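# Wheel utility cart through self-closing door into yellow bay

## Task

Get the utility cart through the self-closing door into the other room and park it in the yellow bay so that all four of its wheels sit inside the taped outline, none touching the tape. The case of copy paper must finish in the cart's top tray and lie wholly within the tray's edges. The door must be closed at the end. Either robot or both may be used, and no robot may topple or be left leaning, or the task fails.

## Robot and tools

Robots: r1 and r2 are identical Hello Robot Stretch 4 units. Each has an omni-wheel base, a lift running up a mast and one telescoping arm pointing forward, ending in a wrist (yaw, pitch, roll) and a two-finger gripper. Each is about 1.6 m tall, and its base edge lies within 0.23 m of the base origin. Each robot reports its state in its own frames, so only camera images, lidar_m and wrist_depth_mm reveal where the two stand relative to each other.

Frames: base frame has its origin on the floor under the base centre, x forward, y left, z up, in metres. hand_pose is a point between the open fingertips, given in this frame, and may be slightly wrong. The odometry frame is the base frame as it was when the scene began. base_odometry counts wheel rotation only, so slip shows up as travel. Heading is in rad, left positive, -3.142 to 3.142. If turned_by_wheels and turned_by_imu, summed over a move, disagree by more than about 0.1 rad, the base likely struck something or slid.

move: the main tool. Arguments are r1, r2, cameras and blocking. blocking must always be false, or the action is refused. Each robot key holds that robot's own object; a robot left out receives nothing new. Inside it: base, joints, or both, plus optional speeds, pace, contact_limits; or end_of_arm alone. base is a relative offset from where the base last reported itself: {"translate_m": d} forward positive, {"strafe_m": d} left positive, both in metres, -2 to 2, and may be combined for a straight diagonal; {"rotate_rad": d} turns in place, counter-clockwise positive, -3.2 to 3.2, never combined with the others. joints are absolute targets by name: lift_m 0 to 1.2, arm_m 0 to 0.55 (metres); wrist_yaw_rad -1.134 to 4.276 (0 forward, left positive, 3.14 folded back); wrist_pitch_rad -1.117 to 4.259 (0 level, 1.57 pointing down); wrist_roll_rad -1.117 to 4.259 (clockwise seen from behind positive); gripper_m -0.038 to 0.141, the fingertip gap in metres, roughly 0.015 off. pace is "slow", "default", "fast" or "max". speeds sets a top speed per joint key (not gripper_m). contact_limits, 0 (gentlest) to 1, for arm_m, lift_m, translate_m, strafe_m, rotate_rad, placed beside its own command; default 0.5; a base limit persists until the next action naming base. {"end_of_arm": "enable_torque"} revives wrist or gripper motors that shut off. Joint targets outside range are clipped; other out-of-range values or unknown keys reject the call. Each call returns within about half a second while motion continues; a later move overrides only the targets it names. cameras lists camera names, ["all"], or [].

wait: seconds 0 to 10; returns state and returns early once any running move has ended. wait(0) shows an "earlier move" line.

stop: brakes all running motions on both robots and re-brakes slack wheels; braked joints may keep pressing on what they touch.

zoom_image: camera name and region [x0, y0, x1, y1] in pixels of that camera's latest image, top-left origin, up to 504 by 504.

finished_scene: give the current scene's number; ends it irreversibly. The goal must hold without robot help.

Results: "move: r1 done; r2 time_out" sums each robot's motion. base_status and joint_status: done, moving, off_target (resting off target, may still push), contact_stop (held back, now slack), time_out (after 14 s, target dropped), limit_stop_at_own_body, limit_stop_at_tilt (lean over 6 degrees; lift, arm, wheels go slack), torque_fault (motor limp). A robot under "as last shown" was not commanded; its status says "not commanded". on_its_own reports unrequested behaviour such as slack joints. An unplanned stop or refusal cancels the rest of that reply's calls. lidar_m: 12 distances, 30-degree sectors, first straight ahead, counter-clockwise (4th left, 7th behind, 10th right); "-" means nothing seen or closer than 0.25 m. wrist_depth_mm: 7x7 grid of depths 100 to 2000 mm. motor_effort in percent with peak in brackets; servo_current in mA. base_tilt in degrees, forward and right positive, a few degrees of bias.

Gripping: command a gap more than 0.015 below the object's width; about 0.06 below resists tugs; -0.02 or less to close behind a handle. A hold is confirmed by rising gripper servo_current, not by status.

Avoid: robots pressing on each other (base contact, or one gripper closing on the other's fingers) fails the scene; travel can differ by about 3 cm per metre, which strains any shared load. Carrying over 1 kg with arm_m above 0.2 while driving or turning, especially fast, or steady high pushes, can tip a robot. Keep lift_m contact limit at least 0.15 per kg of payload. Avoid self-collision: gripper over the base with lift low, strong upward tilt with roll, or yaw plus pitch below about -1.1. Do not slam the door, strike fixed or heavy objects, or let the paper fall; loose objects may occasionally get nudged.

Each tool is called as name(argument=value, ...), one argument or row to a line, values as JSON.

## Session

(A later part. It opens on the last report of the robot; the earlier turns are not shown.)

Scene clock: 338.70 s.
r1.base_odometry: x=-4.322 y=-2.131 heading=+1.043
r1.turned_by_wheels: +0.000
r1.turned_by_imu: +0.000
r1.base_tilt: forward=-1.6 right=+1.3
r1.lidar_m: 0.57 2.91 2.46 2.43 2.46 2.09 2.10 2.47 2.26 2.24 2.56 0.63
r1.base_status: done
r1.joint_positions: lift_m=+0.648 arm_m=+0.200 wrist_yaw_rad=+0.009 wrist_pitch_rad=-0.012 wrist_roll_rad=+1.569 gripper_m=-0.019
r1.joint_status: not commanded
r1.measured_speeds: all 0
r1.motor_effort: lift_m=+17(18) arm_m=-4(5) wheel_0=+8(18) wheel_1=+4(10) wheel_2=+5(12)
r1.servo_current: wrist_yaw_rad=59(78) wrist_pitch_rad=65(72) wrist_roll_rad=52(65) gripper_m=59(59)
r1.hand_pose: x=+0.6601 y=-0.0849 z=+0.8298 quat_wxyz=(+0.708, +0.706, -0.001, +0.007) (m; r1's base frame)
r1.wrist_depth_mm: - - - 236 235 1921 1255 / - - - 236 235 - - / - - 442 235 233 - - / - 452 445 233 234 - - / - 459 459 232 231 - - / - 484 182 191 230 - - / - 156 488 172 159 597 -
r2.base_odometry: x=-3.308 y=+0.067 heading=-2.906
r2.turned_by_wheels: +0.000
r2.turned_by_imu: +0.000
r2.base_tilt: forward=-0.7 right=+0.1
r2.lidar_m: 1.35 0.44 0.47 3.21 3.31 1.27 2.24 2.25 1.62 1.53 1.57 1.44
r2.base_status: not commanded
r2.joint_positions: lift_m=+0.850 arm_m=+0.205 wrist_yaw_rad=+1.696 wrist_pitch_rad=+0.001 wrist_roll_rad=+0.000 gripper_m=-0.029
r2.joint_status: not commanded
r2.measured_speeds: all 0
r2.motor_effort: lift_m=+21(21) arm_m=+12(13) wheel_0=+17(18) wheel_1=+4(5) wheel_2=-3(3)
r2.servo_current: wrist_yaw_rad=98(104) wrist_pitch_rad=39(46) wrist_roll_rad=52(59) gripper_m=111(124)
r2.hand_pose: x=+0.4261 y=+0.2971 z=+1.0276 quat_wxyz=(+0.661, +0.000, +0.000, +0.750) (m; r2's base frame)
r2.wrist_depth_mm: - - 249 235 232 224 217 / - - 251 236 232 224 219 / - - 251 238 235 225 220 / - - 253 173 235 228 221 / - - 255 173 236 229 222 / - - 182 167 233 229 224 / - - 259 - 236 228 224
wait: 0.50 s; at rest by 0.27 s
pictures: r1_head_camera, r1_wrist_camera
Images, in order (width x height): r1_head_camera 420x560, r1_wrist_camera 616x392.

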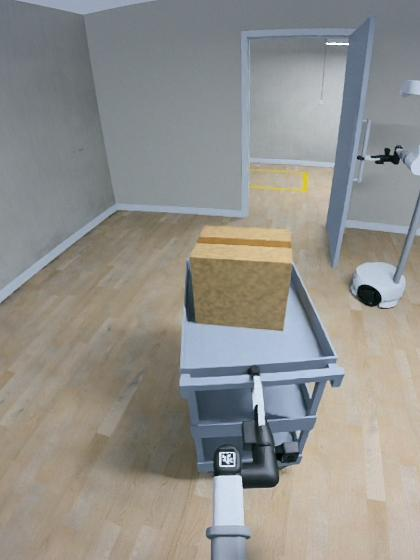

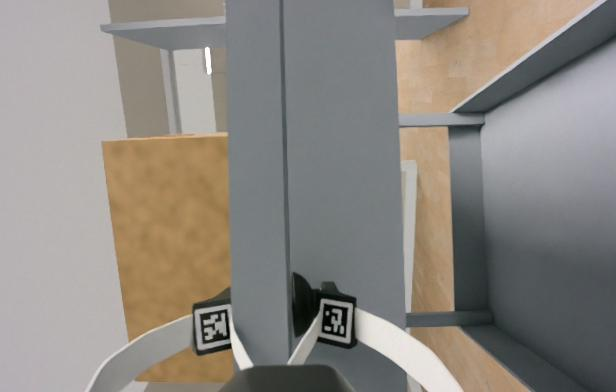

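move(
  blocking=false,
  r1={"base":{"strafe_m":0.22},"pace":"slow"},
)

wait(
  seconds=4,
)

move(
  blocking=false,
  r1={"base":{"rotate_rad":-0.22},"pace":"slow"},
)

wait(
  seconds=2,
)

wait(
  seconds=0.5,
  cameras=["r1_head_camera","r1_wrist_camera"],
)

Scene clock: 356.13 s.
move: r1 moving
r1.base_odometry: x=-4.334 y=-2.124 heading=+1.043
r1.turned_by_wheels: +0.000
r1.turned_by_imu: +0.000
r1.base_tilt: forward=-1.6 right=+1.3
r1.lidar_m: 0.58 2.87 2.45 2.42 2.49 2.09 2.12 2.48 2.26 2.26 2.63 0.62
r1.base_status: strafe_m moving
r1.joint_positions: lift_m=+0.648 arm_m=+0.200 wrist_yaw_rad=+0.003 wrist_pitch_rad=-0.012 wrist_roll_rad=+1.569 gripper_m=-0.019
r1.joint_status: not commanded
r1.measured_speeds: translate_m=-0.001 strafe_m=+0.057 rotate_rad=+0.004 lift_m=+0.000 arm_m=+0.000 wrist_yaw_rad=-0.006 wrist_pitch_rad=+0.000 wrist_roll_rad=+0.000
r1.motor_effort: lift_m=+17(17) arm_m=-4(4) wheel_0=-8(8) wheel_1=+3(9) wheel_2=+3(5)
r1.servo_current: wrist_yaw_rad=46(78) wrist_pitch_rad=59(72) wrist_roll_rad=52(52) gripper_m=59(59)
r1.hand_pose: x=+0.6596 y=-0.0866 z=+0.8298 quat_wxyz=(+0.708, +0.706, -0.003, +0.005) (m; r1's base frame)
r1.wrist_depth_mm: - - - 240 239 1808 1366 / - - - 237 236 - - / - - 439 236 236 - - / - 445 445 236 234 - - / - 462 455 233 232 - - / - 480 180 190 230 - - / - 149 484 173 160 - -
r2: as last shown
r2.lidar_m: 1.35 0.44 0.48 3.21 3.33 1.25 2.26 2.24 1.60 1.54 1.59 1.41
r2.motor_effort: lift_m=+21(21) arm_m=+12(13) wheel_0=+17(18) wheel_1=+4(4) wheel_2=-3(3)
r2.servo_current: wrist_yaw_rad=91(104) wrist_pitch_rad=46(46) wrist_roll_rad=46(52) gripper_m=117(117)
r2.wrist_depth_mm: - - 248 235 231 224 217 / - - 251 236 233 224 220 / - - 252 237 234 227 220 / - - 253 173 235 228 221 / - - 254 173 236 229 223 / - - 182 167 234 229 224 / - - 258 - 236 228 225
pictures: none

Scene clock: 359.00 s.
earlier move: r1 done
r1.base_odometry: x=-4.512 y=-2.020 heading=+1.042
r1.turned_by_wheels: -0.001
r1.turned_by_imu: -0.002
r1.base_tilt: forward=-1.6 right=+1.3
r1.lidar_m: 0.60 2.69 2.23 2.22 2.38 2.03 2.05 2.40 2.46 2.45 2.85 0.58
r1.base_status: done
r1.joint_positions: lift_m=+0.648 arm_m=+0.200 wrist_yaw_rad=-0.008 wrist_pitch_rad=-0.012 wrist_roll_rad=+1.569 gripper_m=-0.019
r1.joint_status: not commanded
r1.measured_speeds: all 0
r1.motor_effort: lift_m=+17(17) arm_m=+4(4) wheel_0=-6(14) wheel_1=+2(9) wheel_2=-7(9)
r1.servo_current: wrist_yaw_rad=59(78) wrist_pitch_rad=72(78) wrist_roll_rad=52(65) gripper_m=52(59)
r1.hand_pose: x=+0.6585 y=-0.0897 z=+0.8298 quat_wxyz=(+0.708, +0.706, -0.007, +0.001) (m; r1's base frame)
r1.wrist_depth_mm: - - - 201 200 - - / - 410 402 206 205 - - / - 427 415 212 211 - - / - 459 445 217 217 - - / - 492 473 222 223 - - / - - 181 190 226 - - / - 158 - 154 162 1661 -
r2.base_odometry: x=-3.308 y=+0.067 heading=-2.906
r2.turned_by_wheels: +0.000
r2.turned_by_imu: +0.000
r2.base_tilt: forward=-0.7 right=+0.1
r2.lidar_m: 1.34 0.46 0.44 3.21 1.64 1.34 - 2.25 1.61 1.53 1.58 1.43
r2.base_status: not commanded
r2.joint_positions: lift_m=+0.850 arm_m=+0.205 wrist_yaw_rad=+1.696 wrist_pitch_rad=+0.001 wrist_roll_rad=+0.000 gripper_m=-0.029
r2.joint_status: not commanded
r2.measured_speeds: all 0
r2.motor_effort: lift_m=+21(21) arm_m=+12(13) wheel_0=+18(18) wheel_1=+4(5) wheel_2=-3(3)
r2.servo_current: wrist_yaw_rad=85(111) wrist_pitch_rad=46(46) wrist_roll_rad=46(65) gripper_m=117(124)
r2.hand_pose: x=+0.4261 y=+0.2971 z=+1.0276 quat_wxyz=(+0.661, +0.000, +0.000, +0.750) (m; r2's base frame)
r2.wrist_depth_mm: - - 250 235 231 224 218 / - - 250 236 232 224 220 / - - 252 238 233 227 221 / - - 254 174 235 228 222 / - - 254 172 236 228 223 / - - 182 167 235 229 223 / - - 258 - 237 229 224
wait: 2.87 of 4 s (r1 has come to rest)
pictures: none

Scene clock: 359.50 s.
move: r1 moving
r1.base_odometry: x=-4.512 y=-2.020 heading=+0.920
r1.turned_by_wheels: -0.122
r1.turned_by_imu: -0.122
r1.base_tilt: forward=-1.6 right=+1.3
r1.lidar_m: 0.61 2.89 2.29 2.24 2.45 2.07 2.06 2.25 2.48 2.45 2.68 0.63
r1.base_status: rotate_rad moving
r1.joint_positions: lift_m=+0.648 arm_m=+0.200 wrist_yaw_rad=+0.008 wrist_pitch_rad=-0.012 wrist_roll_rad=+1.569 gripper_m=-0.019
r1.joint_status: not commanded
r1.measured_speeds: translate_m=+0.000 strafe_m=-0.001 rotate_rad=-0.456 lift_m=+0.000 arm_m=+0.003 wrist_yaw_rad=+0.035 wrist_pitch_rad=+0.000 wrist_roll_rad=+0.000
r1.motor_effort: lift_m=+17(17) arm_m=+3(4) wheel_0=+17(17) wheel_1=+7(9) wheel_2=+10(10)
r1.servo_current: wrist_yaw_rad=72(72) wrist_pitch_rad=72(72) wrist_roll_rad=65(65) gripper_m=52(52)
r1.hand_pose: x=+0.6600 y=-0.0851 z=+0.8298 quat_wxyz=(+0.708, +0.707, -0.001, +0.007) (m; r1's base frame)
r1.wrist_depth_mm: - - - 211 210 - - / - - - 215 213 - - / - 430 424 217 217 - - / - 452 445 221 220 - - / - 477 466 224 224 - - / - - 183 187 227 - - / - 157 - 170 162 1661 -
r2: as last shown
r2.base_tilt: forward=-0.7 right=+0.0
r2.lidar_m: 1.35 0.47 0.46 3.21 3.34 1.32 - 2.23 1.63 1.52 1.60 1.42
r2.motor_effort: lift_m=+21(21) arm_m=+12(13) wheel_0=+18(18) wheel_1=+4(4) wheel_2=-3(3)
r2.servo_current: wrist_yaw_rad=98(104) wrist_pitch_rad=39(46) wrist_roll_rad=46(59) gripper_m=117(117)
r2.wrist_depth_mm: - - 248 236 232 224 216 / - - 250 237 233 224 219 / - - 252 238 234 226 220 / - - 254 173 236 228 222 / - - 255 173 236 229 223 / - - 182 167 235 229 224 / - - 257 - 237 229 224
pictures: none

Scene clock: 360.23 s.
earlier move: r1 done
r1.base_odometry: x=-4.512 y=-2.020 heading=+0.824
r1.turned_by_wheels: -0.096
r1.turned_by_imu: -0.096
r1.base_tilt: forward=-1.6 right=+1.2
r1.lidar_m: 0.55 3.14 2.34 2.23 2.36 2.13 2.04 2.19 2.54 2.45 2.59 0.65
r1.base_status: done
r1.joint_positions: lift_m=+0.648 arm_m=+0.200 wrist_yaw_rad=+0.008 wrist_pitch_rad=-0.012 wrist_roll_rad=+1.569 gripper_m=-0.019
r1.joint_status: not commanded
r1.measured_speeds: all 0
r1.motor_effort: lift_m=+17(17) arm_m=+0(4) wheel_0=+9(17) wheel_1=+6(9) wheel_2=+5(14)
r1.servo_current: wrist_yaw_rad=52(78) wrist_pitch_rad=72(72) wrist_roll_rad=59(65) gripper_m=52(52)
r1.hand_pose: x=+0.6600 y=-0.0850 z=+0.8299 quat_wxyz=(+0.708, +0.707, -0.001, +0.007) (m; r1's base frame)
r1.wrist_depth_mm: - - - 251 251 1708 1229 / - - - 246 247 1863 - / - - - 242 241 809 - / - 455 452 238 237 - - / - 459 452 234 234 - - / - 473 183 189 229 - - / - 157 181 154 151 - -
r2.base_odometry: x=-3.308 y=+0.067 heading=-2.906
r2.turned_by_wheels: +0.000
r2.turned_by_imu: +0.000
r2.base_tilt: forward=-0.7 right=+0.1
r2.lidar_m: 1.35 0.44 0.49 3.20 3.31 1.29 - 2.25 1.62 1.53 1.56 1.41
r2.base_status: not commanded
r2.joint_positions: lift_m=+0.850 arm_m=+0.205 wrist_yaw_rad=+1.696 wrist_pitch_rad=+0.001 wrist_roll_rad=+0.000 gripper_m=-0.029
r2.joint_status: not commanded
r2.measured_speeds: all 0
r2.motor_effort: lift_m=+21(21) arm_m=+12(13) wheel_0=+17(18) wheel_1=+4(4) wheel_2=-3(3)
r2.servo_current: wrist_yaw_rad=91(104) wrist_pitch_rad=39(46) wrist_roll_rad=46(59) gripper_m=111(117)
r2.hand_pose: x=+0.4261 y=+0.2971 z=+1.0276 quat_wxyz=(+0.661, +0.000, +0.000, +0.750) (m; r2's base frame)
r2.wrist_depth_mm: - - 249 236 232 224 217 / - - 250 236 233 224 219 / - - 251 238 233 226 220 / - - 252 174 236 229 220 / - - 254 173 236 229 223 / - - 182 167 235 229 224 / - - 258 - 236 228 224
wait: 0.73 of 2 s (r1 has come to rest)
pictures: none

Scene clock: 360.73 s.
r1.base_odometry: x=-4.512 y=-2.020 heading=+0.824
r1.turned_by_wheels: +0.000
r1.turned_by_imu: +0.000
r1.base_tilt: forward=-1.6 right=+1.2
r1.lidar_m: 0.56 3.15 2.30 2.21 2.36 2.10 2.03 2.17 2.53 2.45 2.56 0.62
r1.base_status: done
r1.joint_positions: lift_m=+0.648 arm_m=+0.200 wrist_yaw_rad=+0.008 wrist_pitch_rad=-0.012 wrist_roll_rad=+1.569 gripper_m=-0.019
r1.joint_status: not commanded
r1.measured_speeds: all 0
r1.motor_effort: lift_m=+17(17) arm_m=+4(4) wheel_0=+9(17) wheel_1=+6(9) wheel_2=+5(14)
r1.servo_current: wrist_yaw_rad=72(78) wrist_pitch_rad=65(72) wrist_roll_rad=52(65) gripper_m=52(52)
r1.hand_pose: x=+0.6600 y=-0.0850 z=+0.8299 quat_wxyz=(+0.708, +0.707, -0.001, +0.007) (m; r1's base frame)
r1.wrist_depth_mm: - - - 252 251 1756 1229 / - - - 246 245 1863 - / - - - 242 241 820 - / - 452 445 238 236 - - / - 455 455 233 233 - - / - 462 181 190 230 - - / - 156 180 154 151 - -
r2.base_odometry: x=-3.308 y=+0.067 heading=-2.906
r2.turned_by_wheels: +0.000
r2.turned_by_imu: +0.000
r2.base_tilt: forward=-0.7 right=+0.0
r2.lidar_m: 1.34 0.44 0.46 3.21 3.34 1.32 - 2.25 1.60 1.54 1.58 1.42
r2.base_status: not commanded
r2.joint_positions: lift_m=+0.850 arm_m=+0.205 wrist_yaw_rad=+1.696 wrist_pitch_rad=+0.001 wrist_roll_rad=+0.000 gripper_m=-0.029
r2.joint_status: not commanded
r2.measured_speeds: all 0
r2.motor_effort: lift_m=+21(21) arm_m=+13(13) wheel_0=+17(18) wheel_1=+4(4) wheel_2=-3(3)
r2.servo_current: wrist_yaw_rad=98(104) wrist_pitch_rad=39(46) wrist_roll_rad=46(59) gripper_m=117(117)
r2.hand_pose: x=+0.4261 y=+0.2971 z=+1.0276 quat_wxyz=(+0.661, +0.000, +0.000, +0.750) (m; r2's base frame)
r2.wrist_depth_mm: - - 249 236 232 224 218 / - - 250 236 233 225 218 / - - 252 238 234 227 221 / - - 253 174 235 228 222 / - - 255 173 236 228 223 / - - 182 167 233 230 224 / - - 258 - 237 229 224
wait: 0.50 s; at rest by 0.27 s
pictures: r1_head_camera, r1_wrist_camera
Images, in order (width x height): r1_head_camera 420x560, r1_wrist_camera 616x392.

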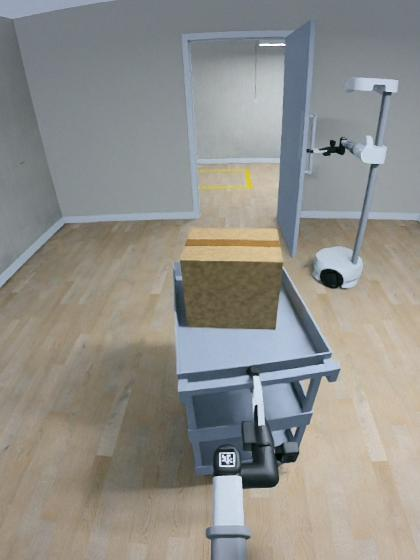

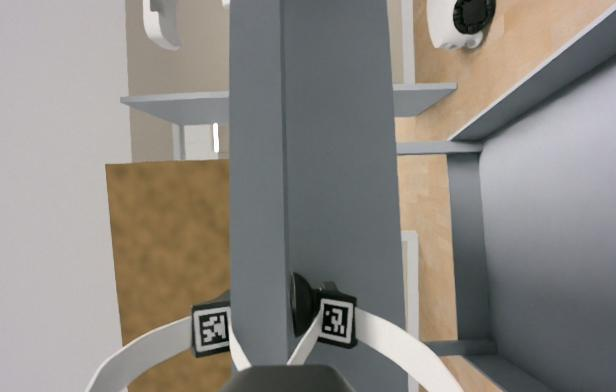

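move(
  blocking=false,
  r1={"base":{"strafe_m":0.15},"pace":"slow"},
)

wait(
  seconds=4,
)

move(
  blocking=false,
  r1={"base":{"rotate_rad":-0.1},"pace":"slow"},
)

wait(
  seconds=2,
)

wait(
  seconds=0.5,
  cameras=["r1_head_camera","r1_wrist_camera"],
)

Scene clock: 377.03 s.
move: r1 moving
r1.base_odometry: x=-4.522 y=-2.011 heading=+0.823
r1.turned_by_wheels: +0.000
r1.turned_by_imu: -0.001
r1.base_tilt: forward=-1.6 right=+1.3
r1.lidar_m: 0.57 3.09 2.33 2.23 2.32 2.12 2.04 2.17 2.56 2.47 2.59 0.65
r1.base_status: strafe_m moving
r1.joint_positions: lift_m=+0.648 arm_m=+0.200 wrist_yaw_rad=+0.003 wrist_pitch_rad=-0.012 wrist_roll_rad=+1.569 gripper_m=-0.019
r1.joint_status: not commanded
r1.measured_speeds: translate_m=+0.000 strafe_m=+0.055 rotate_rad=-0.001 lift_m=+0.000 arm_m=+0.000 wrist_yaw_rad=-0.012 wrist_pitch_rad=+0.000 wrist_roll_rad=+0.000
r1.motor_effort: lift_m=+17(17) arm_m=+2(4) wheel_0=-7(8) wheel_1=+4(8) wheel_2=+3(4)
r1.servo_current: wrist_yaw_rad=39(78) wrist_pitch_rad=65(78) wrist_roll_rad=52(65) gripper_m=52(52)
r1.hand_pose: x=+0.6595 y=-0.0866 z=+0.8299 quat_wxyz=(+0.708, +0.707, -0.003, +0.005) (m; r1's base frame)
r1.wrist_depth_mm: - - - 255 255 1708 1255 / - - - 249 250 1863 - / - - - 244 243 - - / - 452 449 240 239 - - / - 455 455 234 235 - - / - 466 181 187 229 - - / - 149 469 171 160 - -
r2: as last shown
r2.lidar_m: 1.34 0.46 0.47 3.21 3.33 1.31 - 2.25 1.61 1.53 1.57 1.41
r2.motor_effort: lift_m=+21(21) arm_m=+12(13) wheel_0=+17(18) wheel_1=+4(5) wheel_2=-3(3)
r2.servo_current: wrist_yaw_rad=98(98) wrist_pitch_rad=39(46) wrist_roll_rad=52(52) gripper_m=111(124)
r2.wrist_depth_mm: - - 249 235 232 224 217 / - - 250 236 232 224 220 / - - 252 238 235 226 220 / - - 253 174 236 229 221 / - - 255 173 236 228 224 / - - 182 167 233 229 224 / - - 259 - 236 228 224
pictures: none

Scene clock: 379.20 s.
earlier move: r1 done
r1.base_odometry: x=-4.622 y=-1.919 heading=+0.823
r1.turned_by_wheels: -0.001
r1.turned_by_imu: -0.002
r1.base_tilt: forward=-1.6 right=+1.3
r1.lidar_m: 0.58 2.96 2.21 2.08 2.22 2.12 2.03 2.19 2.70 2.61 2.72 0.60
r1.base_status: done
r1.joint_positions: lift_m=+0.648 arm_m=+0.200 wrist_yaw_rad=-0.009 wrist_pitch_rad=-0.012 wrist_roll_rad=+1.569 gripper_m=-0.019
r1.joint_status: not commanded
r1.measured_speeds: all 0
r1.motor_effort: lift_m=+17(17) arm_m=+4(4) wheel_0=-8(16) wheel_1=+2(8) wheel_2=-8(9)
r1.servo_current: wrist_yaw_rad=65(85) wrist_pitch_rad=65(78) wrist_roll_rad=26(65) gripper_m=52(59)
r1.hand_pose: x=+0.6585 y=-0.0900 z=+0.8299 quat_wxyz=(+0.708, +0.707, -0.007, +0.001) (m; r1's base frame)
r1.wrist_depth_mm: - - - 230 229 1808 - / - - - 229 229 - - / - 442 433 229 228 - - / - 445 442 229 227 - - / - 466 452 229 228 - - / - 477 182 191 180 - - / - 151 488 154 162 530 -
r2.base_odometry: x=-3.308 y=+0.067 heading=-2.906
r2.turned_by_wheels: +0.000
r2.turned_by_imu: +0.000
r2.base_tilt: forward=-0.7 right=+0.1
r2.lidar_m: 1.35 0.44 0.46 3.22 3.33 1.35 - 2.24 1.61 1.52 1.59 1.40
r2.base_status: not commanded
r2.joint_positions: lift_m=+0.850 arm_m=+0.205 wrist_yaw_rad=+1.696 wrist_pitch_rad=+0.001 wrist_roll_rad=+0.000 gripper_m=-0.029
r2.joint_status: not commanded
r2.measured_speeds: all 0
r2.motor_effort: lift_m=+21(21) arm_m=+13(13) wheel_0=+17(18) wheel_1=+4(5) wheel_2=-3(3)
r2.servo_current: wrist_yaw_rad=98(104) wrist_pitch_rad=39(46) wrist_roll_rad=39(59) gripper_m=111(124)
r2.hand_pose: x=+0.4261 y=+0.2971 z=+1.0276 quat_wxyz=(+0.661, +0.000, +0.000, +0.750) (m; r2's base frame)
r2.wrist_depth_mm: - - 248 236 231 224 217 / - - 249 236 233 224 219 / - - 252 238 234 227 220 / - - 253 173 235 227 222 / - - 255 173 236 229 223 / - - 182 168 234 230 223 / - - 257 - 236 229 224
wait: 2.17 of 4 s (r1 has come to rest)
pictures: none

Scene clock: 379.70 s.
move: r1 moving
r1.base_odometry: x=-4.622 y=-1.918 heading=+0.732
r1.turned_by_wheels: -0.090
r1.turned_by_imu: -0.090
r1.base_tilt: forward=-1.6 right=+1.2
r1.lidar_m: 0.56 3.20 2.26 2.08 2.16 2.18 2.04 2.10 2.76 2.60 2.67 0.64
r1.base_status: rotate_rad moving
r1.joint_positions: lift_m=+0.648 arm_m=+0.200 wrist_yaw_rad=+0.003 wrist_pitch_rad=-0.012 wrist_roll_rad=+1.569 gripper_m=-0.019
r1.joint_status: not commanded
r1.measured_speeds: translate_m=-0.001 strafe_m=+0.000 rotate_rad=-0.156 lift_m=+0.000 arm_m=+0.000 wrist_yaw_rad=+0.000 wrist_pitch_rad=+0.000 wrist_roll_rad=+0.000
r1.motor_effort: lift_m=+17(17) arm_m=+2(4) wheel_0=+6(11) wheel_1=+4(7) wheel_2=+7(7)
r1.servo_current: wrist_yaw_rad=39(65) wrist_pitch_rad=72(72) wrist_roll_rad=72(72) gripper_m=46(59)
r1.hand_pose: x=+0.6595 y=-0.0866 z=+0.8299 quat_wxyz=(+0.708, +0.707, -0.003, +0.005) (m; r1's base frame)
r1.wrist_depth_mm: - - - 239 238 1756 1336 / - - - 238 236 1863 - / - - - 235 236 - - / - 452 442 234 233 - - / - 459 455 230 230 - - / - 466 181 187 229 820 - / - 163 477 151 180 - -
r2: as last shown
r2.lidar_m: 1.35 0.44 0.48 3.21 3.31 1.31 - 2.22 1.60 1.54 1.61 1.41
r2.motor_effort: lift_m=+21(21) arm_m=+12(13) wheel_0=+17(18) wheel_1=+4(4) wheel_2=-3(3)
r2.servo_current: wrist_yaw_rad=104(104) wrist_pitch_rad=39(46) wrist_roll_rad=46(65) gripper_m=111(117)
r2.wrist_depth_mm: - - 249 236 232 224 217 / - - 250 236 233 224 219 / - - 252 237 235 226 220 / - - 253 174 235 228 221 / - - 254 172 237 228 223 / - - 182 167 234 229 224 / - - 258 - 236 229 224
pictures: none

Scene clock: 380.13 s.
earlier move: r1 done
r1.base_odometry: x=-4.622 y=-1.918 heading=+0.723
r1.turned_by_wheels: -0.009
r1.turned_by_imu: -0.009
r1.base_tilt: forward=-1.6 right=+1.3
r1.lidar_m: 0.57 3.28 2.25 2.08 2.16 2.15 2.04 2.11 2.76 2.60 2.65 0.64
r1.base_status: done
r1.joint_positions: lift_m=+0.648 arm_m=+0.200 wrist_yaw_rad=+0.003 wrist_pitch_rad=-0.012 wrist_roll_rad=+1.569 gripper_m=-0.019
r1.joint_status: not commanded
r1.measured_speeds: all 0
r1.motor_effort: lift_m=+17(17) arm_m=-4(4) wheel_0=+2(11) wheel_1=+1(7) wheel_2=+7(7)
r1.servo_current: wrist_yaw_rad=59(65) wrist_pitch_rad=59(72) wrist_roll_rad=46(72) gripper_m=52(59)
r1.hand_pose: x=+0.6595 y=-0.0866 z=+0.8299 quat_wxyz=(+0.708, +0.707, -0.003, +0.005) (m; r1's base frame)
r1.wrist_depth_mm: - - - 248 247 1808 1366 / - - - 243 242 1921 - / - - - 240 241 - - / - 455 452 236 236 - - / - 459 455 234 233 - - / - 473 182 187 229 - - / - 162 477 171 160 - -
r2.base_odometry: x=-3.308 y=+0.067 heading=-2.906
r2.turned_by_wheels: +0.000
r2.turned_by_imu: +0.000
r2.base_tilt: forward=-0.8 right=+0.1
r2.lidar_m: 1.34 0.45 0.47 3.22 3.33 1.33 - 2.23 1.62 1.53 1.57 1.42
r2.base_status: not commanded
r2.joint_positions: lift_m=+0.850 arm_m=+0.205 wrist_yaw_rad=+1.696 wrist_pitch_rad=+0.001 wrist_roll_rad=+0.000 gripper_m=-0.029
r2.joint_status: not commanded
r2.measured_speeds: all 0
r2.motor_effort: lift_m=+21(21) arm_m=+12(13) wheel_0=+17(18) wheel_1=+4(4) wheel_2=-3(3)
r2.servo_current: wrist_yaw_rad=91(104) wrist_pitch_rad=39(46) wrist_roll_rad=39(65) gripper_m=111(124)
r2.hand_pose: x=+0.4261 y=+0.2971 z=+1.0276 quat_wxyz=(+0.661, +0.000, +0.000, +0.750) (m; r2's base frame)
r2.wrist_depth_mm: - - 249 236 231 223 217 / - - 251 236 233 224 218 / - - 251 238 235 226 220 / - - 254 174 235 227 222 / - - 254 172 236 228 224 / - - 181 167 234 229 224 / - - 259 - 236 229 224
wait: 0.43 of 2 s (r1 has come to rest)
pictures: none

Scene clock: 380.63 s.
r1.base_odometry: x=-4.622 y=-1.918 heading=+0.723
r1.turned_by_wheels: +0.000
r1.turned_by_imu: +0.000
r1.base_tilt: forward=-1.6 right=+1.3
r1.lidar_m: 0.56 3.25 2.27 2.09 2.13 2.18 2.03 2.12 2.76 2.61 2.65 0.64
r1.base_status: done
r1.joint_positions: lift_m=+0.648 arm_m=+0.200 wrist_yaw_rad=+0.003 wrist_pitch_rad=-0.012 wrist_roll_rad=+1.569 gripper_m=-0.019
r1.joint_status: not commanded
r1.measured_speeds: all 0
r1.motor_effort: lift_m=+17(17) arm_m=-4(4) wheel_0=+3(11) wheel_1=+1(7) wheel_2=+6(7)
r1.servo_current: wrist_yaw_rad=39(65) wrist_pitch_rad=65(72) wrist_roll_rad=46(72) gripper_m=52(59)
r1.hand_pose: x=+0.6595 y=-0.0866 z=+0.8299 quat_wxyz=(+0.708, +0.707, -0.003, +0.005) (m; r1's base frame)
r1.wrist_depth_mm: - - - 247 247 1756 1336 / - - - 244 242 1863 - / - - - 240 241 - - / - 452 452 236 236 - - / - 459 455 234 234 - - / - 473 182 187 230 - - / - 161 469 171 160 - -
r2.base_odometry: x=-3.308 y=+0.067 heading=-2.906
r2.turned_by_wheels: +0.000
r2.turned_by_imu: +0.000
r2.base_tilt: forward=-0.7 right=+0.0
r2.lidar_m: 1.35 0.46 0.50 3.21 3.33 1.33 - 2.25 1.58 1.51 1.60 1.44
r2.base_status: not commanded
r2.joint_positions: lift_m=+0.850 arm_m=+0.205 wrist_yaw_rad=+1.696 wrist_pitch_rad=+0.001 wrist_roll_rad=+0.000 gripper_m=-0.029
r2.joint_status: not commanded
r2.measured_speeds: all 0
r2.motor_effort: lift_m=+21(21) arm_m=+13(13) wheel_0=+17(18) wheel_1=+4(4) wheel_2=-3(3)
r2.servo_current: wrist_yaw_rad=91(104) wrist_pitch_rad=46(46) wrist_roll_rad=46(65) gripper_m=117(124)
r2.hand_pose: x=+0.4261 y=+0.2971 z=+1.0276 quat_wxyz=(+0.661, +0.000, +0.000, +0.750) (m; r2's base frame)
r2.wrist_depth_mm: - - 249 236 232 223 218 / - - 250 236 233 225 219 / - - 252 238 234 225 220 / - - 253 174 235 227 221 / - - 255 173 236 229 224 / - - 182 167 234 229 224 / - - 259 - 236 229 224
wait: 0.50 s; at rest by 0.27 s
pictures: r1_head_camera, r1_wrist_camera
Images, in order (width x height): r1_head_camera 420x560, r1_wrist_camera 616x392.

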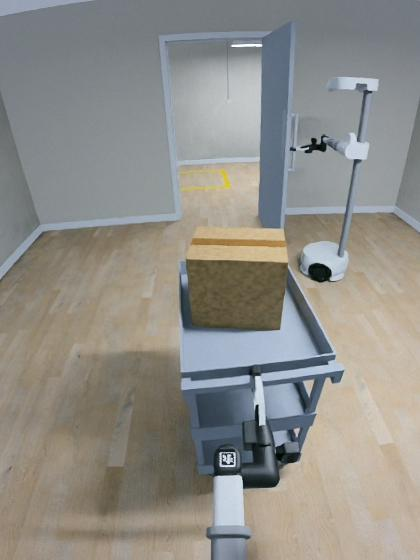

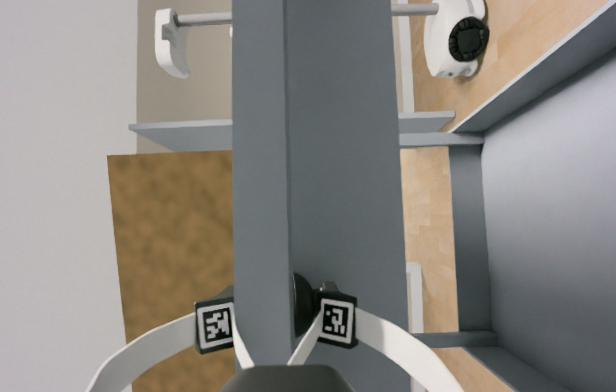

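move(
  blocking=false,
  r1={"base":{"rotate_rad":-0.06},"pace":"slow"},
)

wait(
  seconds=2,
)

move(
  blocking=false,
  r1={"base":{"translate_m":0.4,"strafe_m":0.1},"pace":"slow"},
)

wait(
  seconds=6,
)

wait(
  seconds=0.5,
  cameras=["r1_head_camera"],
)

Scene clock: 396.20 s.
move: r1 moving
r1.base_odometry: x=-4.622 y=-1.918 heading=+0.665
r1.turned_by_wheels: -0.059
r1.turned_by_imu: -0.059
r1.base_tilt: forward=-1.6 right=+1.2
r1.lidar_m: 0.56 3.52 2.32 2.08 2.13 2.19 2.05 2.09 2.64 2.61 2.63 0.63
r1.base_status: rotate_rad moving
r1.joint_positions: lift_m=+0.648 arm_m=+0.200 wrist_yaw_rad=+0.011 wrist_pitch_rad=-0.012 wrist_roll_rad=+1.569 gripper_m=-0.019
r1.joint_status: not commanded
r1.measured_speeds: translate_m=+0.000 strafe_m=-0.001 rotate_rad=-0.014 lift_m=+0.000 arm_m=+0.000 wrist_yaw_rad=+0.000 wrist_pitch_rad=+0.000 wrist_roll_rad=+0.000
r1.motor_effort: lift_m=+17(17) arm_m=+1(4) wheel_0=+9(15) wheel_1=+4(5) wheel_2=+10(15)
r1.servo_current: wrist_yaw_rad=91(91) wrist_pitch_rad=65(72) wrist_roll_rad=59(59) gripper_m=52(59)
r1.hand_pose: x=+0.6602 y=-0.0842 z=+0.8299 quat_wxyz=(+0.708, +0.707, +0.000, +0.008) (m; r1's base frame)
r1.wrist_depth_mm: - - - 264 268 1708 1255 / - - - 258 259 1808 1366 / - - - 250 251 - - / - 449 452 243 244 - - / - 459 455 237 238 - - / - 462 183 189 231 - - / - 156 459 155 158 - -
r2: as last shown
r2.base_tilt: forward=-0.7 right=+0.1
r2.lidar_m: 1.36 0.46 0.47 3.22 3.32 1.34 - 2.23 1.63 1.53 1.62 1.43
r2.motor_effort: lift_m=+21(21) arm_m=+12(13) wheel_0=+18(18) wheel_1=+4(4) wheel_2=-3(3)
r2.servo_current: wrist_yaw_rad=91(98) wrist_pitch_rad=39(46) wrist_roll_rad=39(52) gripper_m=111(124)
r2.wrist_depth_mm: - - 249 236 231 223 217 / - - 249 236 233 224 219 / - - 251 239 234 226 221 / - - 253 173 235 228 222 / - - 254 173 237 228 224 / - - 182 167 234 229 224 / - - 259 - 237 228 225
pictures: none

Scene clock: 396.50 s.
earlier move: r1 done
r1.base_odometry: x=-4.622 y=-1.918 heading=+0.664
r1.turned_by_wheels: +0.000
r1.turned_by_imu: +0.000
r1.base_tilt: forward=-1.6 right=+1.3
r1.lidar_m: 0.54 3.51 2.31 2.06 2.12 2.21 2.03 2.08 2.62 2.60 2.65 0.65
r1.base_status: done
r1.joint_positions: lift_m=+0.648 arm_m=+0.200 wrist_yaw_rad=+0.011 wrist_pitch_rad=-0.012 wrist_roll_rad=+1.569 gripper_m=-0.019
r1.joint_status: not commanded
r1.measured_speeds: all 0
r1.motor_effort: lift_m=+17(17) arm_m=+2(4) wheel_0=+5(15) wheel_1=+3(5) wheel_2=+6(15)
r1.servo_current: wrist_yaw_rad=72(91) wrist_pitch_rad=72(72) wrist_roll_rad=39(59) gripper_m=52(59)
r1.hand_pose: x=+0.6602 y=-0.0843 z=+0.8299 quat_wxyz=(+0.708, +0.707, +0.000, +0.008) (m; r1's base frame)
r1.wrist_depth_mm: - - - 264 268 1863 1281 / - - - 257 260 1808 1336 / - - - 250 251 - - / - 459 452 243 244 - - / - 462 452 236 237 - - / - 459 182 189 229 - - / - 156 459 171 159 - -
r2.base_odometry: x=-3.308 y=+0.067 heading=-2.906
r2.turned_by_wheels: +0.000
r2.turned_by_imu: +0.000
r2.base_tilt: forward=-0.7 right=+0.1
r2.lidar_m: 1.35 0.45 0.46 3.21 3.30 1.31 - 2.27 1.59 1.52 1.59 1.40
r2.base_status: not commanded
r2.joint_positions: lift_m=+0.850 arm_m=+0.205 wrist_yaw_rad=+1.696 wrist_pitch_rad=+0.001 wrist_roll_rad=+0.000 gripper_m=-0.029
r2.joint_status: not commanded
r2.measured_speeds: all 0
r2.motor_effort: lift_m=+21(21) arm_m=+12(13) wheel_0=+17(18) wheel_1=+4(4) wheel_2=-3(3)
r2.servo_current: wrist_yaw_rad=91(98) wrist_pitch_rad=39(46) wrist_roll_rad=46(59) gripper_m=117(124)
r2.hand_pose: x=+0.4261 y=+0.2971 z=+1.0276 quat_wxyz=(+0.661, +0.000, +0.000, +0.750) (m; r2's base frame)
r2.wrist_depth_mm: - - 249 236 231 222 217 / - - 249 236 232 225 219 / - - 251 238 234 225 220 / - - 253 173 235 229 221 / - - 255 172 236 229 224 / - - 182 167 235 229 223 / - - 258 - 236 228 224
wait: 0.30 of 2 s (r1 has come to rest)
pictures: none

Scene clock: 397.00 s.
move: r1 moving
r1.base_odometry: x=-4.614 y=-1.908 heading=+0.665
r1.turned_by_wheels: +0.000
r1.turned_by_imu: +0.000
r1.base_tilt: forward=-1.6 right=+1.3
r1.lidar_m: 0.55 3.48 2.33 2.08 2.13 2.23 2.06 2.12 2.63 2.60 2.64 0.63
r1.base_status: translate_m moving; strafe_m moving
r1.joint_positions: lift_m=+0.648 arm_m=+0.200 wrist_yaw_rad=+0.003 wrist_pitch_rad=-0.012 wrist_roll_rad=+1.569 gripper_m=-0.019
r1.joint_status: not commanded
r1.measured_speeds: translate_m=+0.048 strafe_m=+0.012 rotate_rad=+0.001 lift_m=+0.000 arm_m=+0.000 wrist_yaw_rad=-0.002 wrist_pitch_rad=+0.000 wrist_roll_rad=+0.000
r1.motor_effort: lift_m=+17(17) arm_m=-2(2) wheel_0=+6(9) wheel_1=+7(7) wheel_2=-7(7)
r1.servo_current: wrist_yaw_rad=52(72) wrist_pitch_rad=65(72) wrist_roll_rad=39(72) gripper_m=46(59)
r1.hand_pose: x=+0.6595 y=-0.0867 z=+0.8299 quat_wxyz=(+0.708, +0.707, -0.003, +0.005) (m; r1's base frame)
r1.wrist_depth_mm: - - - - 283 1756 1229 / - - - 260 263 1863 1281 / - - - 251 253 - - / - - 452 243 243 - - / - 452 449 236 238 - - / - 455 181 191 229 - - / - 151 452 180 161 - -
r2: as last shown
r2.base_tilt: forward=-0.8 right=+0.0
r2.lidar_m: 1.34 0.43 0.49 3.20 3.33 1.33 - 2.23 1.61 1.53 1.59 1.39
r2.motor_effort: lift_m=+21(21) arm_m=+12(13) wheel_0=+18(18) wheel_1=+4(4) wheel_2=-3(3)
r2.servo_current: wrist_yaw_rad=85(104) wrist_pitch_rad=46(46) wrist_roll_rad=46(52) gripper_m=111(117)
r2.wrist_depth_mm: - - 250 236 232 224 217 / - - 250 236 233 225 219 / - - 252 238 234 226 220 / - - 254 174 235 228 222 / - - 255 173 236 228 223 / - - 182 167 235 229 223 / - - 258 - 236 228 225
pictures: none

Scene clock: 401.87 s.
earlier move: r1 done
r1.base_odometry: x=-4.369 y=-1.593 heading=+0.665
r1.turned_by_wheels: +0.000
r1.turned_by_imu: +0.000
r1.base_tilt: forward=-1.6 right=+1.3
r1.lidar_m: 0.52 3.38 2.26 2.07 2.04 2.66 2.46 2.50 2.85 2.64 2.68 0.64
r1.base_status: done
r1.joint_positions: lift_m=+0.648 arm_m=+0.200 wrist_yaw_rad=-0.003 wrist_pitch_rad=-0.012 wrist_roll_rad=+1.569 gripper_m=-0.019
r1.joint_status: not commanded
r1.measured_speeds: all 0
r1.motor_effort: lift_m=+17(17) arm_m=+4(4) wheel_0=+5(11) wheel_1=+4(9) wheel_2=-3(18)
r1.servo_current: wrist_yaw_rad=33(85) wrist_pitch_rad=65(78) wrist_roll_rad=52(72) gripper_m=52(59)
r1.hand_pose: x=+0.6590 y=-0.0882 z=+0.8299 quat_wxyz=(+0.708, +0.707, -0.005, +0.003) (m; r1's base frame)
r1.wrist_depth_mm: - - - - 281 1499 1205 / - - - 259 266 1661 1255 / - - - 253 254 - - / - - 452 242 243 - - / - 452 455 234 236 - - / - 452 182 187 180 - - / - 151 445 180 178 - -
r2.base_odometry: x=-3.308 y=+0.067 heading=-2.906
r2.turned_by_wheels: +0.000
r2.turned_by_imu: +0.001
r2.base_tilt: forward=-0.7 right=+0.1
r2.lidar_m: 1.35 0.43 0.45 3.19 1.07 1.10 - 2.26 1.61 1.51 1.58 1.42
r2.base_status: not commanded
r2.joint_positions: lift_m=+0.850 arm_m=+0.205 wrist_yaw_rad=+1.696 wrist_pitch_rad=+0.001 wrist_roll_rad=+0.000 gripper_m=-0.029
r2.joint_status: not commanded
r2.measured_speeds: all 0
r2.motor_effort: lift_m=+21(21) arm_m=+12(13) wheel_0=+18(18) wheel_1=+4(4) wheel_2=-3(4)
r2.servo_current: wrist_yaw_rad=85(111) wrist_pitch_rad=33(46) wrist_roll_rad=46(65) gripper_m=111(124)
r2.hand_pose: x=+0.4261 y=+0.2971 z=+1.0276 quat_wxyz=(+0.661, +0.000, +0.000, +0.750) (m; r2's base frame)
r2.wrist_depth_mm: - - 249 236 231 224 218 / - - 250 237 232 224 219 / - - 253 238 235 225 220 / - - 254 174 235 227 222 / - - 256 173 237 228 224 / - - 182 167 235 229 223 / - - 258 - 237 229 224
wait: 4.87 of 6 s (r1 has come to rest)
pictures: none

Scene clock: 402.37 s.
r1.base_odometry: x=-4.369 y=-1.593 heading=+0.665
r1.turned_by_wheels: +0.000
r1.turned_by_imu: +0.000
r1.base_tilt: forward=-1.6 right=+1.3
r1.lidar_m: 0.55 3.37 2.26 2.07 2.06 2.65 2.46 2.50 2.90 2.66 2.67 0.64
r1.base_status: done
r1.joint_positions: lift_m=+0.648 arm_m=+0.200 wrist_yaw_rad=-0.003 wrist_pitch_rad=-0.012 wrist_roll_rad=+1.569 gripper_m=-0.019
r1.joint_status: not commanded
r1.measured_speeds: all 0
r1.motor_effort: lift_m=+17(17) arm_m=+4(4) wheel_0=+5(11) wheel_1=+4(9) wheel_2=-3(18)
r1.servo_current: wrist_yaw_rad=52(85) wrist_pitch_rad=65(78) wrist_roll_rad=39(72) gripper_m=52(59)
r1.hand_pose: x=+0.6590 y=-0.0882 z=+0.8299 quat_wxyz=(+0.708, +0.707, -0.005, +0.003) (m; r1's base frame)
r1.wrist_depth_mm: - - - - 285 1499 1205 / - - - 258 266 1661 1255 / - - - 252 254 - - / - - 452 242 243 - - / - 452 445 233 236 - - / - 449 181 187 180 - - / - 152 442 180 177 - -
r2.base_odometry: x=-3.308 y=+0.067 heading=-2.906
r2.turned_by_wheels: +0.000
r2.turned_by_imu: +0.000
r2.base_tilt: forward=-0.7 right=+0.1
r2.lidar_m: 1.33 0.45 0.48 3.21 1.06 1.09 - 2.25 1.62 1.54 1.59 1.43
r2.base_status: not commanded
r2.joint_positions: lift_m=+0.850 arm_m=+0.205 wrist_yaw_rad=+1.696 wrist_pitch_rad=+0.001 wrist_roll_rad=+0.000 gripper_m=-0.029
r2.joint_status: not commanded
r2.measured_speeds: all 0
r2.motor_effort: lift_m=+21(21) arm_m=+12(13) wheel_0=+18(18) wheel_1=+4(4) wheel_2=-3(4)
r2.servo_current: wrist_yaw_rad=98(111) wrist_pitch_rad=46(46) wrist_roll_rad=39(65) gripper_m=117(124)
r2.hand_pose: x=+0.4261 y=+0.2971 z=+1.0276 quat_wxyz=(+0.661, +0.000, +0.000, +0.750) (m; r2's base frame)
r2.wrist_depth_mm: - - 250 235 231 224 217 / - - 250 236 232 224 220 / - - 253 237 234 226 220 / - - 254 174 235 228 221 / - - 255 173 236 228 223 / - - 182 167 235 229 224 / - - 259 - 236 229 224
wait: 0.50 s; at rest by 0.27 s
pictures: r1_head_camera
Images, in order (width x height): r1_head_camera 420x560.

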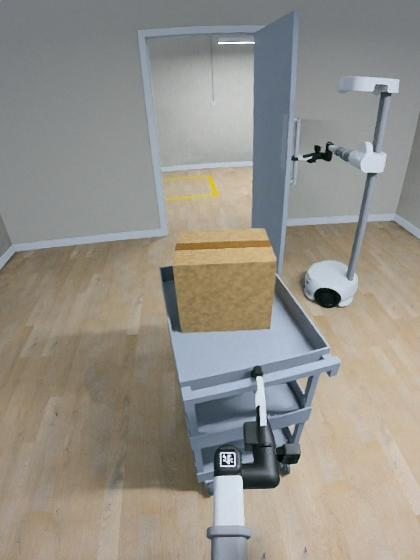

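zoom_image(
  camera="r1_head_camera",
  region=[100, 130, 320, 320],
)

Scaled by 2.291 from the camera's 420x560 image, which has a finer 600x800 frame.

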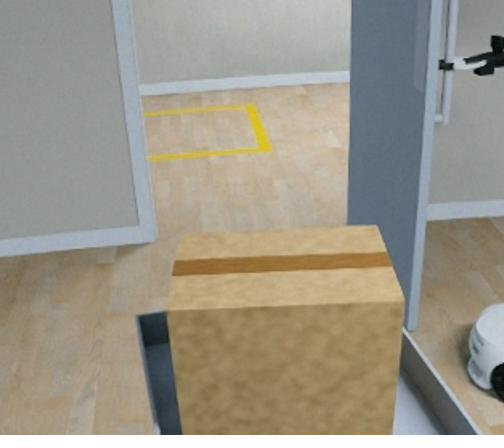

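move(
  blocking=false,
  r1={"base":{"translate_m":0.5,"strafe_m":0.17},"pace":"slow"},
)

wait(
  seconds=8,
)

wait(
  seconds=0.3,
  cameras=["r1_head_camera"],
)

move(
  blocking=false,
  r1={"base":{"rotate_rad":-0.06},"pace":"slow"},
)

wait(
  seconds=2,
)

wait(
  seconds=0.3,
  cameras=["r1_head_camera","r1_wrist_camera","r2_head_left_camera"],
)

Scene clock: 475.60 s.
move: r1 moving
r1.base_odometry: x=-4.361 y=-1.582 heading=+0.665
r1.turned_by_wheels: +0.000
r1.turned_by_imu: +0.000
r1.base_tilt: forward=-1.6 right=+1.2
r1.lidar_m: 0.53 3.34 2.25 2.06 2.08 2.65 2.48 2.51 2.90 2.66 2.69 0.63
r1.base_status: translate_m moving; strafe_m moving
r1.joint_positions: lift_m=+0.648 arm_m=+0.200 wrist_yaw_rad=-0.003 wrist_pitch_rad=-0.012 wrist_roll_rad=+1.569 gripper_m=-0.019
r1.joint_status: not commanded
r1.measured_speeds: translate_m=+0.048 strafe_m=+0.017 rotate_rad=-0.003 lift_m=+0.000 arm_m=+0.000 wrist_yaw_rad=+0.000 wrist_pitch_rad=+0.000 wrist_roll_rad=+0.000
r1.motor_effort: lift_m=+17(17) arm_m=+4(4) wheel_0=+8(11) wheel_1=+6(10) wheel_2=-7(8)
r1.servo_current: wrist_yaw_rad=52(65) wrist_pitch_rad=59(78) wrist_roll_rad=65(65) gripper_m=46(59)
r1.hand_pose: x=+0.6590 y=-0.0882 z=+0.8299 quat_wxyz=(+0.708, +0.707, -0.005, +0.003) (m; r1's base frame)
r1.wrist_depth_mm: - - - - 293 304 1138 / - - - 262 270 1618 1229 / - - - 255 257 - - / - - 455 245 245 - - / - 459 455 235 236 - - / - 452 182 196 181 - - / - 152 442 180 172 - -
r2: as last shown
r2.base_tilt: forward=-0.7 right=+0.0
r2.lidar_m: 1.35 0.43 0.47 3.21 1.04 1.08 - 2.24 1.62 1.52 1.60 1.43
r2.motor_effort: lift_m=+21(21) arm_m=+12(13) wheel_0=+17(18) wheel_1=+4(4) wheel_2=-3(4)
r2.servo_current: wrist_yaw_rad=98(98) wrist_pitch_rad=39(46) wrist_roll_rad=46(59) gripper_m=117(117)
r2.wrist_depth_mm: - - 250 235 232 223 217 / - - 250 236 233 225 220 / - - 252 238 234 226 220 / - - 253 173 235 228 220 / - - 254 173 237 228 224 / - - 182 167 234 229 222 / - - 258 - 237 228 225
pictures: none

Scene clock: 481.60 s.
earlier move: r1 done
r1.base_odometry: x=-4.080 y=-1.151 heading=+0.665
r1.turned_by_wheels: -0.001
r1.turned_by_imu: -0.002
r1.base_tilt: forward=-1.6 right=+1.2
r1.lidar_m: 0.53 2.83 2.16 1.96 1.99 2.48 2.98 3.01 3.00 2.76 2.79 0.65
r1.base_status: done
r1.joint_positions: lift_m=+0.648 arm_m=+0.200 wrist_yaw_rad=-0.003 wrist_pitch_rad=-0.012 wrist_roll_rad=+1.569 gripper_m=-0.019
r1.joint_status: not commanded
r1.measured_speeds: all 0
r1.motor_effort: lift_m=+17(17) arm_m=+4(4) wheel_0=-1(11) wheel_1=+0(10) wheel_2=-6(10)
r1.servo_current: wrist_yaw_rad=46(72) wrist_pitch_rad=65(78) wrist_roll_rad=39(72) gripper_m=46(59)
r1.hand_pose: x=+0.6590 y=-0.0882 z=+0.8299 quat_wxyz=(+0.708, +0.707, -0.005, +0.003) (m; r1's base frame)
r1.wrist_depth_mm: - - - - 307 307 317 / - - 1618 - 278 1661 1281 / - - - 257 266 1983 - / - - - 249 251 842 - / - 459 455 236 239 - - / - 449 182 186 181 - - / - 151 433 180 177 - -
r2.base_odometry: x=-3.308 y=+0.067 heading=-2.906
r2.turned_by_wheels: +0.000
r2.turned_by_imu: +0.001
r2.base_tilt: forward=-0.7 right=+0.0
r2.lidar_m: 1.34 0.45 0.48 0.92 0.92 1.14 - 2.21 1.60 1.54 1.60 1.43
r2.base_status: not commanded
r2.joint_positions: lift_m=+0.850 arm_m=+0.205 wrist_yaw_rad=+1.696 wrist_pitch_rad=+0.001 wrist_roll_rad=+0.000 gripper_m=-0.029
r2.joint_status: not commanded
r2.measured_speeds: all 0
r2.motor_effort: lift_m=+21(21) arm_m=+12(13) wheel_0=+17(18) wheel_1=+4(5) wheel_2=-3(4)
r2.servo_current: wrist_yaw_rad=85(104) wrist_pitch_rad=39(46) wrist_roll_rad=46(65) gripper_m=111(124)
r2.hand_pose: x=+0.4261 y=+0.2971 z=+1.0276 quat_wxyz=(+0.661, +0.000, +0.000, +0.750) (m; r2's base frame)
r2.wrist_depth_mm: - - 249 236 232 223 217 / - - 251 237 234 224 218 / - - 251 237 234 226 220 / 1060 - 253 174 235 227 221 / 1025 1205 253 173 236 228 223 / - - 181 167 234 229 224 / - 143 258 - 236 229 224
wait: 6.00 of 8 s (r1 has come to rest)
pictures: none

Scene clock: 481.90 s.
r1.base_odometry: x=-4.080 y=-1.151 heading=+0.665
r1.turned_by_wheels: +0.000
r1.turned_by_imu: +0.000
r1.base_tilt: forward=-1.6 right=+1.3
r1.lidar_m: 0.52 2.86 2.12 1.98 2.02 2.51 2.97 3.01 2.99 2.74 2.80 0.64
r1.base_status: done
r1.joint_positions: lift_m=+0.648 arm_m=+0.200 wrist_yaw_rad=-0.003 wrist_pitch_rad=-0.012 wrist_roll_rad=+1.569 gripper_m=-0.019
r1.joint_status: not commanded
r1.measured_speeds: all 0
r1.motor_effort: lift_m=+17(17) arm_m=+4(4) wheel_0=+0(11) wheel_1=+1(10) wheel_2=-6(10)
r1.servo_current: wrist_yaw_rad=65(72) wrist_pitch_rad=65(78) wrist_roll_rad=52(72) gripper_m=52(59)
r1.hand_pose: x=+0.6590 y=-0.0882 z=+0.8299 quat_wxyz=(+0.708, +0.707, -0.005, +0.003) (m; r1's base frame)
r1.wrist_depth_mm: - - - - 304 307 319 / - - 1618 - 278 1661 1255 / - - - 257 266 1921 - / - - - 250 250 831 - / - 455 452 236 239 - - / - 449 182 186 180 - - / - 151 433 180 176 - -
r2.base_odometry: x=-3.308 y=+0.067 heading=-2.906
r2.turned_by_wheels: +0.000
r2.turned_by_imu: +0.000
r2.base_tilt: forward=-0.7 right=+0.0
r2.lidar_m: 1.35 0.42 0.48 0.92 0.93 1.13 - 2.27 1.61 1.54 1.58 1.42
r2.base_status: not commanded
r2.joint_positions: lift_m=+0.850 arm_m=+0.205 wrist_yaw_rad=+1.696 wrist_pitch_rad=+0.001 wrist_roll_rad=+0.000 gripper_m=-0.029
r2.joint_status: not commanded
r2.measured_speeds: all 0
r2.motor_effort: lift_m=+21(21) arm_m=+12(13) wheel_0=+18(18) wheel_1=+4(5) wheel_2=-3(4)
r2.servo_current: wrist_yaw_rad=78(104) wrist_pitch_rad=46(46) wrist_roll_rad=39(65) gripper_m=117(124)
r2.hand_pose: x=+0.4261 y=+0.2971 z=+1.0276 quat_wxyz=(+0.661, +0.000, +0.000, +0.750) (m; r2's base frame)
r2.wrist_depth_mm: - - 248 235 232 224 218 / - - 250 236 233 224 219 / - - 251 237 235 226 220 / 1042 - 254 174 236 228 221 / 1042 1205 253 173 237 229 223 / - - 181 167 235 229 224 / - 143 257 - 236 228 224
wait: 0.30 s; at rest by 0.27 s
pictures: r1_head_camera
Images, in order (width x height): r1_head_camera 420x560.

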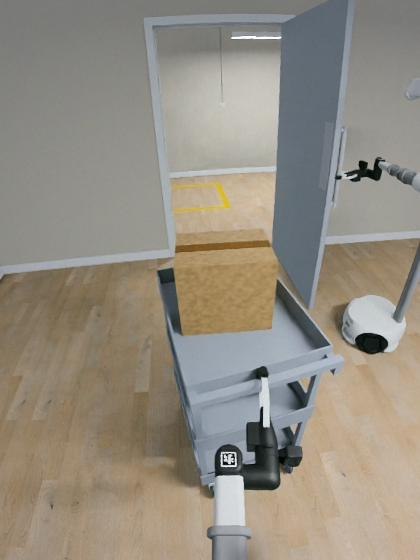

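Scene clock: 482.40 s.
move: r1 moving
r1.base_odometry: x=-4.080 y=-1.151 heading=+0.607
r1.turned_by_wheels: -0.058
r1.turned_by_imu: -0.058
r1.base_tilt: forward=-1.6 right=+1.2
r1.lidar_m: 0.53 0.79 2.21 1.96 1.99 2.35 2.98 3.00 3.06 2.76 2.76 0.65
r1.base_status: rotate_rad moving
r1.joint_positions: lift_m=+0.648 arm_m=+0.200 wrist_yaw_rad=+0.006 wrist_pitch_rad=-0.012 wrist_roll_rad=+1.569 gripper_m=-0.019
r1.joint_status: not commanded
r1.measured_speeds: translate_m=+0.000 strafe_m=+0.000 rotate_rad=-0.012 lift_m=+0.000 arm_m=+0.000 wrist_yaw_rad=+0.001 wrist_pitch_rad=+0.000 wrist_roll_rad=+0.000
r1.motor_effort: lift_m=+17(17) arm_m=+4(4) wheel_0=+9(11) wheel_1=+6(8) wheel_2=+8(8)
r1.servo_current: wrist_yaw_rad=46(59) wrist_pitch_rad=65(72) wrist_roll_rad=46(65) gripper_m=52(52)
r1.hand_pose: x=+0.6598 y=-0.0856 z=+0.8299 quat_wxyz=(+0.708, +0.707, -0.002, +0.007) (m; r1's base frame)
r1.wrist_depth_mm: - - - - 304 303 301 / - - - - 282 1661 1281 / - - - 259 266 1921 - / - - - 250 254 - - / - 452 452 240 241 - - / - 445 184 187 229 - - / - 156 436 183 169 - -
r2: as last shown
r2.base_tilt: forward=-0.7 right=+0.1
r2.lidar_m: 1.33 0.44 0.49 0.94 0.94 1.15 - 2.21 1.61 1.51 1.59 1.41
r2.motor_effort: lift_m=+21(21) arm_m=+12(13) wheel_0=+17(18) wheel_1=+4(4) wheel_2=-3(3)
r2.servo_current: wrist_yaw_rad=98(104) wrist_pitch_rad=46(46) wrist_roll_rad=39(59) gripper_m=117(124)
r2.wrist_depth_mm: - - 249 236 231 224 217 / - - 251 237 233 226 219 / - - 251 237 234 226 220 / 1042 - 253 173 235 228 221 / 1025 1182 255 172 236 227 223 / - - 181 167 235 229 224 / - 143 258 - 236 228 225
pictures: none

Scene clock: 482.70 s.
earlier move: r1 done
r1.base_odometry: x=-4.080 y=-1.151 heading=+0.606
r1.turned_by_wheels: +0.000
r1.turned_by_imu: +0.000
r1.base_tilt: forward=-1.6 right=+1.3
r1.lidar_m: 0.54 0.78 2.19 1.96 1.98 2.36 2.98 3.02 3.09 2.76 2.77 0.67
r1.base_status: done
r1.joint_positions: lift_m=+0.648 arm_m=+0.200 wrist_yaw_rad=+0.006 wrist_pitch_rad=-0.012 wrist_roll_rad=+1.569 gripper_m=-0.019
r1.joint_status: not commanded
r1.measured_speeds: all 0
r1.motor_effort: lift_m=+17(17) arm_m=+4(4) wheel_0=+10(11) wheel_1=+5(8) wheel_2=+7(8)
r1.servo_current: wrist_yaw_rad=59(72) wrist_pitch_rad=65(72) wrist_roll_rad=46(65) gripper_m=52(52)
r1.hand_pose: x=+0.6598 y=-0.0856 z=+0.8299 quat_wxyz=(+0.708, +0.707, -0.002, +0.007) (m; r1's base frame)
r1.wrist_depth_mm: - - - - 307 310 303 / - - 1537 - 282 1618 1336 / - - - 259 270 1863 - / - - - 252 253 - - / - 455 455 238 241 - - / - 449 183 187 228 - - / - 156 181 180 168 - -
r2.base_odometry: x=-3.308 y=+0.067 heading=-2.906
r2.turned_by_wheels: +0.000
r2.turned_by_imu: +0.000
r2.base_tilt: forward=-0.7 right=+0.1
r2.lidar_m: 1.34 0.43 0.47 0.93 0.92 1.14 - 2.22 1.56 1.52 1.61 1.40
r2.base_status: not commanded
r2.joint_positions: lift_m=+0.850 arm_m=+0.205 wrist_yaw_rad=+1.696 wrist_pitch_rad=+0.001 wrist_roll_rad=+0.000 gripper_m=-0.029
r2.joint_status: not commanded
r2.measured_speeds: all 0
r2.motor_effort: lift_m=+21(21) arm_m=+13(13) wheel_0=+17(18) wheel_1=+4(4) wheel_2=-3(3)
r2.servo_current: wrist_yaw_rad=91(104) wrist_pitch_rad=39(46) wrist_roll_rad=39(59) gripper_m=117(124)
r2.hand_pose: x=+0.4261 y=+0.2971 z=+1.0276 quat_wxyz=(+0.661, +0.000, +0.000, +0.750) (m; r2's base frame)
r2.wrist_depth_mm: - - 249 236 230 224 217 / - - 251 237 232 225 220 / - - 252 238 235 226 220 / 1042 - 253 174 234 228 222 / 1025 1205 254 173 236 229 224 / - - 182 167 234 229 224 / - 144 258 - 238 227 225
wait: 0.30 of 2 s (r1 has come to rest)
pictures: none

Scene clock: 483.00 s.
r1.base_odometry: x=-4.080 y=-1.151 heading=+0.606
r1.turned_by_wheels: +0.000
r1.turned_by_imu: +0.000
r1.base_tilt: forward=-1.6 right=+1.3
r1.lidar_m: 0.53 0.78 2.20 1.96 1.99 2.35 2.98 2.98 3.08 2.76 2.76 0.66
r1.base_status: done
r1.joint_positions: lift_m=+0.648 arm_m=+0.200 wrist_yaw_rad=+0.006 wrist_pitch_rad=-0.012 wrist_roll_rad=+1.569 gripper_m=-0.019
r1.joint_status: not commanded
r1.measured_speeds: all 0
r1.motor_effort: lift_m=+17(17) arm_m=+4(4) wheel_0=+10(11) wheel_1=+5(8) wheel_2=+7(8)
r1.servo_current: wrist_yaw_rad=52(72) wrist_pitch_rad=72(72) wrist_roll_rad=39(65) gripper_m=46(52)
r1.hand_pose: x=+0.6598 y=-0.0856 z=+0.8299 quat_wxyz=(+0.708, +0.707, -0.002, +0.007) (m; r1's base frame)
r1.wrist_depth_mm: - - - - 306 310 304 / - - 1576 - 282 1618 1336 / - - - 259 270 1921 - / - - - 251 252 - - / - 459 452 238 241 - - / - 452 183 187 227 - - / - 156 181 179 169 - -
r2.base_odometry: x=-3.308 y=+0.067 heading=-2.906
r2.turned_by_wheels: +0.000
r2.turned_by_imu: +0.000
r2.base_tilt: forward=-0.7 right=+0.0
r2.lidar_m: 1.32 0.45 0.45 0.93 0.93 1.13 - 2.26 1.62 1.52 1.58 1.43
r2.base_status: not commanded
r2.joint_positions: lift_m=+0.850 arm_m=+0.205 wrist_yaw_rad=+1.696 wrist_pitch_rad=+0.001 wrist_roll_rad=+0.000 gripper_m=-0.029
r2.joint_status: not commanded
r2.measured_speeds: all 0
r2.motor_effort: lift_m=+21(21) arm_m=+12(13) wheel_0=+17(18) wheel_1=+4(4) wheel_2=-3(3)
r2.servo_current: wrist_yaw_rad=91(104) wrist_pitch_rad=33(46) wrist_roll_rad=52(59) gripper_m=111(124)
r2.hand_pose: x=+0.4261 y=+0.2971 z=+1.0276 quat_wxyz=(+0.661, +0.000, +0.000, +0.750) (m; r2's base frame)
r2.wrist_depth_mm: - - 248 235 232 223 218 / - - 251 236 232 224 219 / - - 251 238 234 226 220 / 1042 - 253 173 236 228 221 / 1025 1205 254 173 236 228 224 / - - 182 167 235 229 224 / - 143 258 - 236 228 225
wait: 0.30 s; at rest by 0.27 s
pictures: r1_head_camera, r1_wrist_camera, r2_head_left_camera
Images, in order (width x height): r1_head_camera 420x560, r1_wrist_camera 616x392, r2_head_left_camera 420x672.

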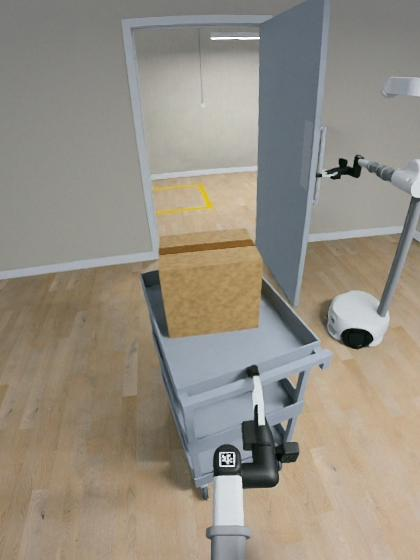

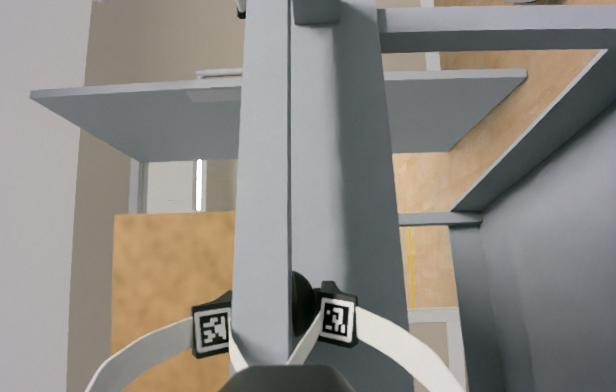

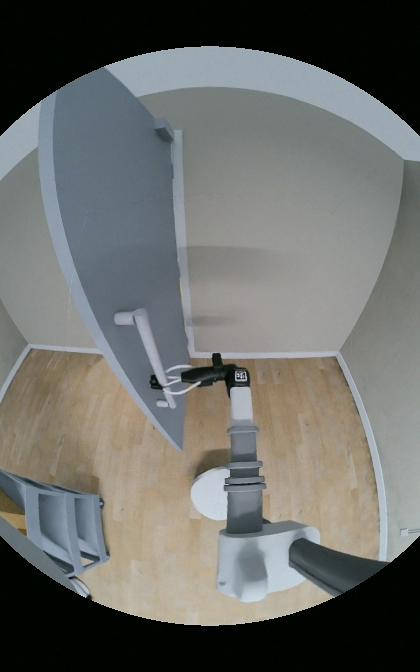

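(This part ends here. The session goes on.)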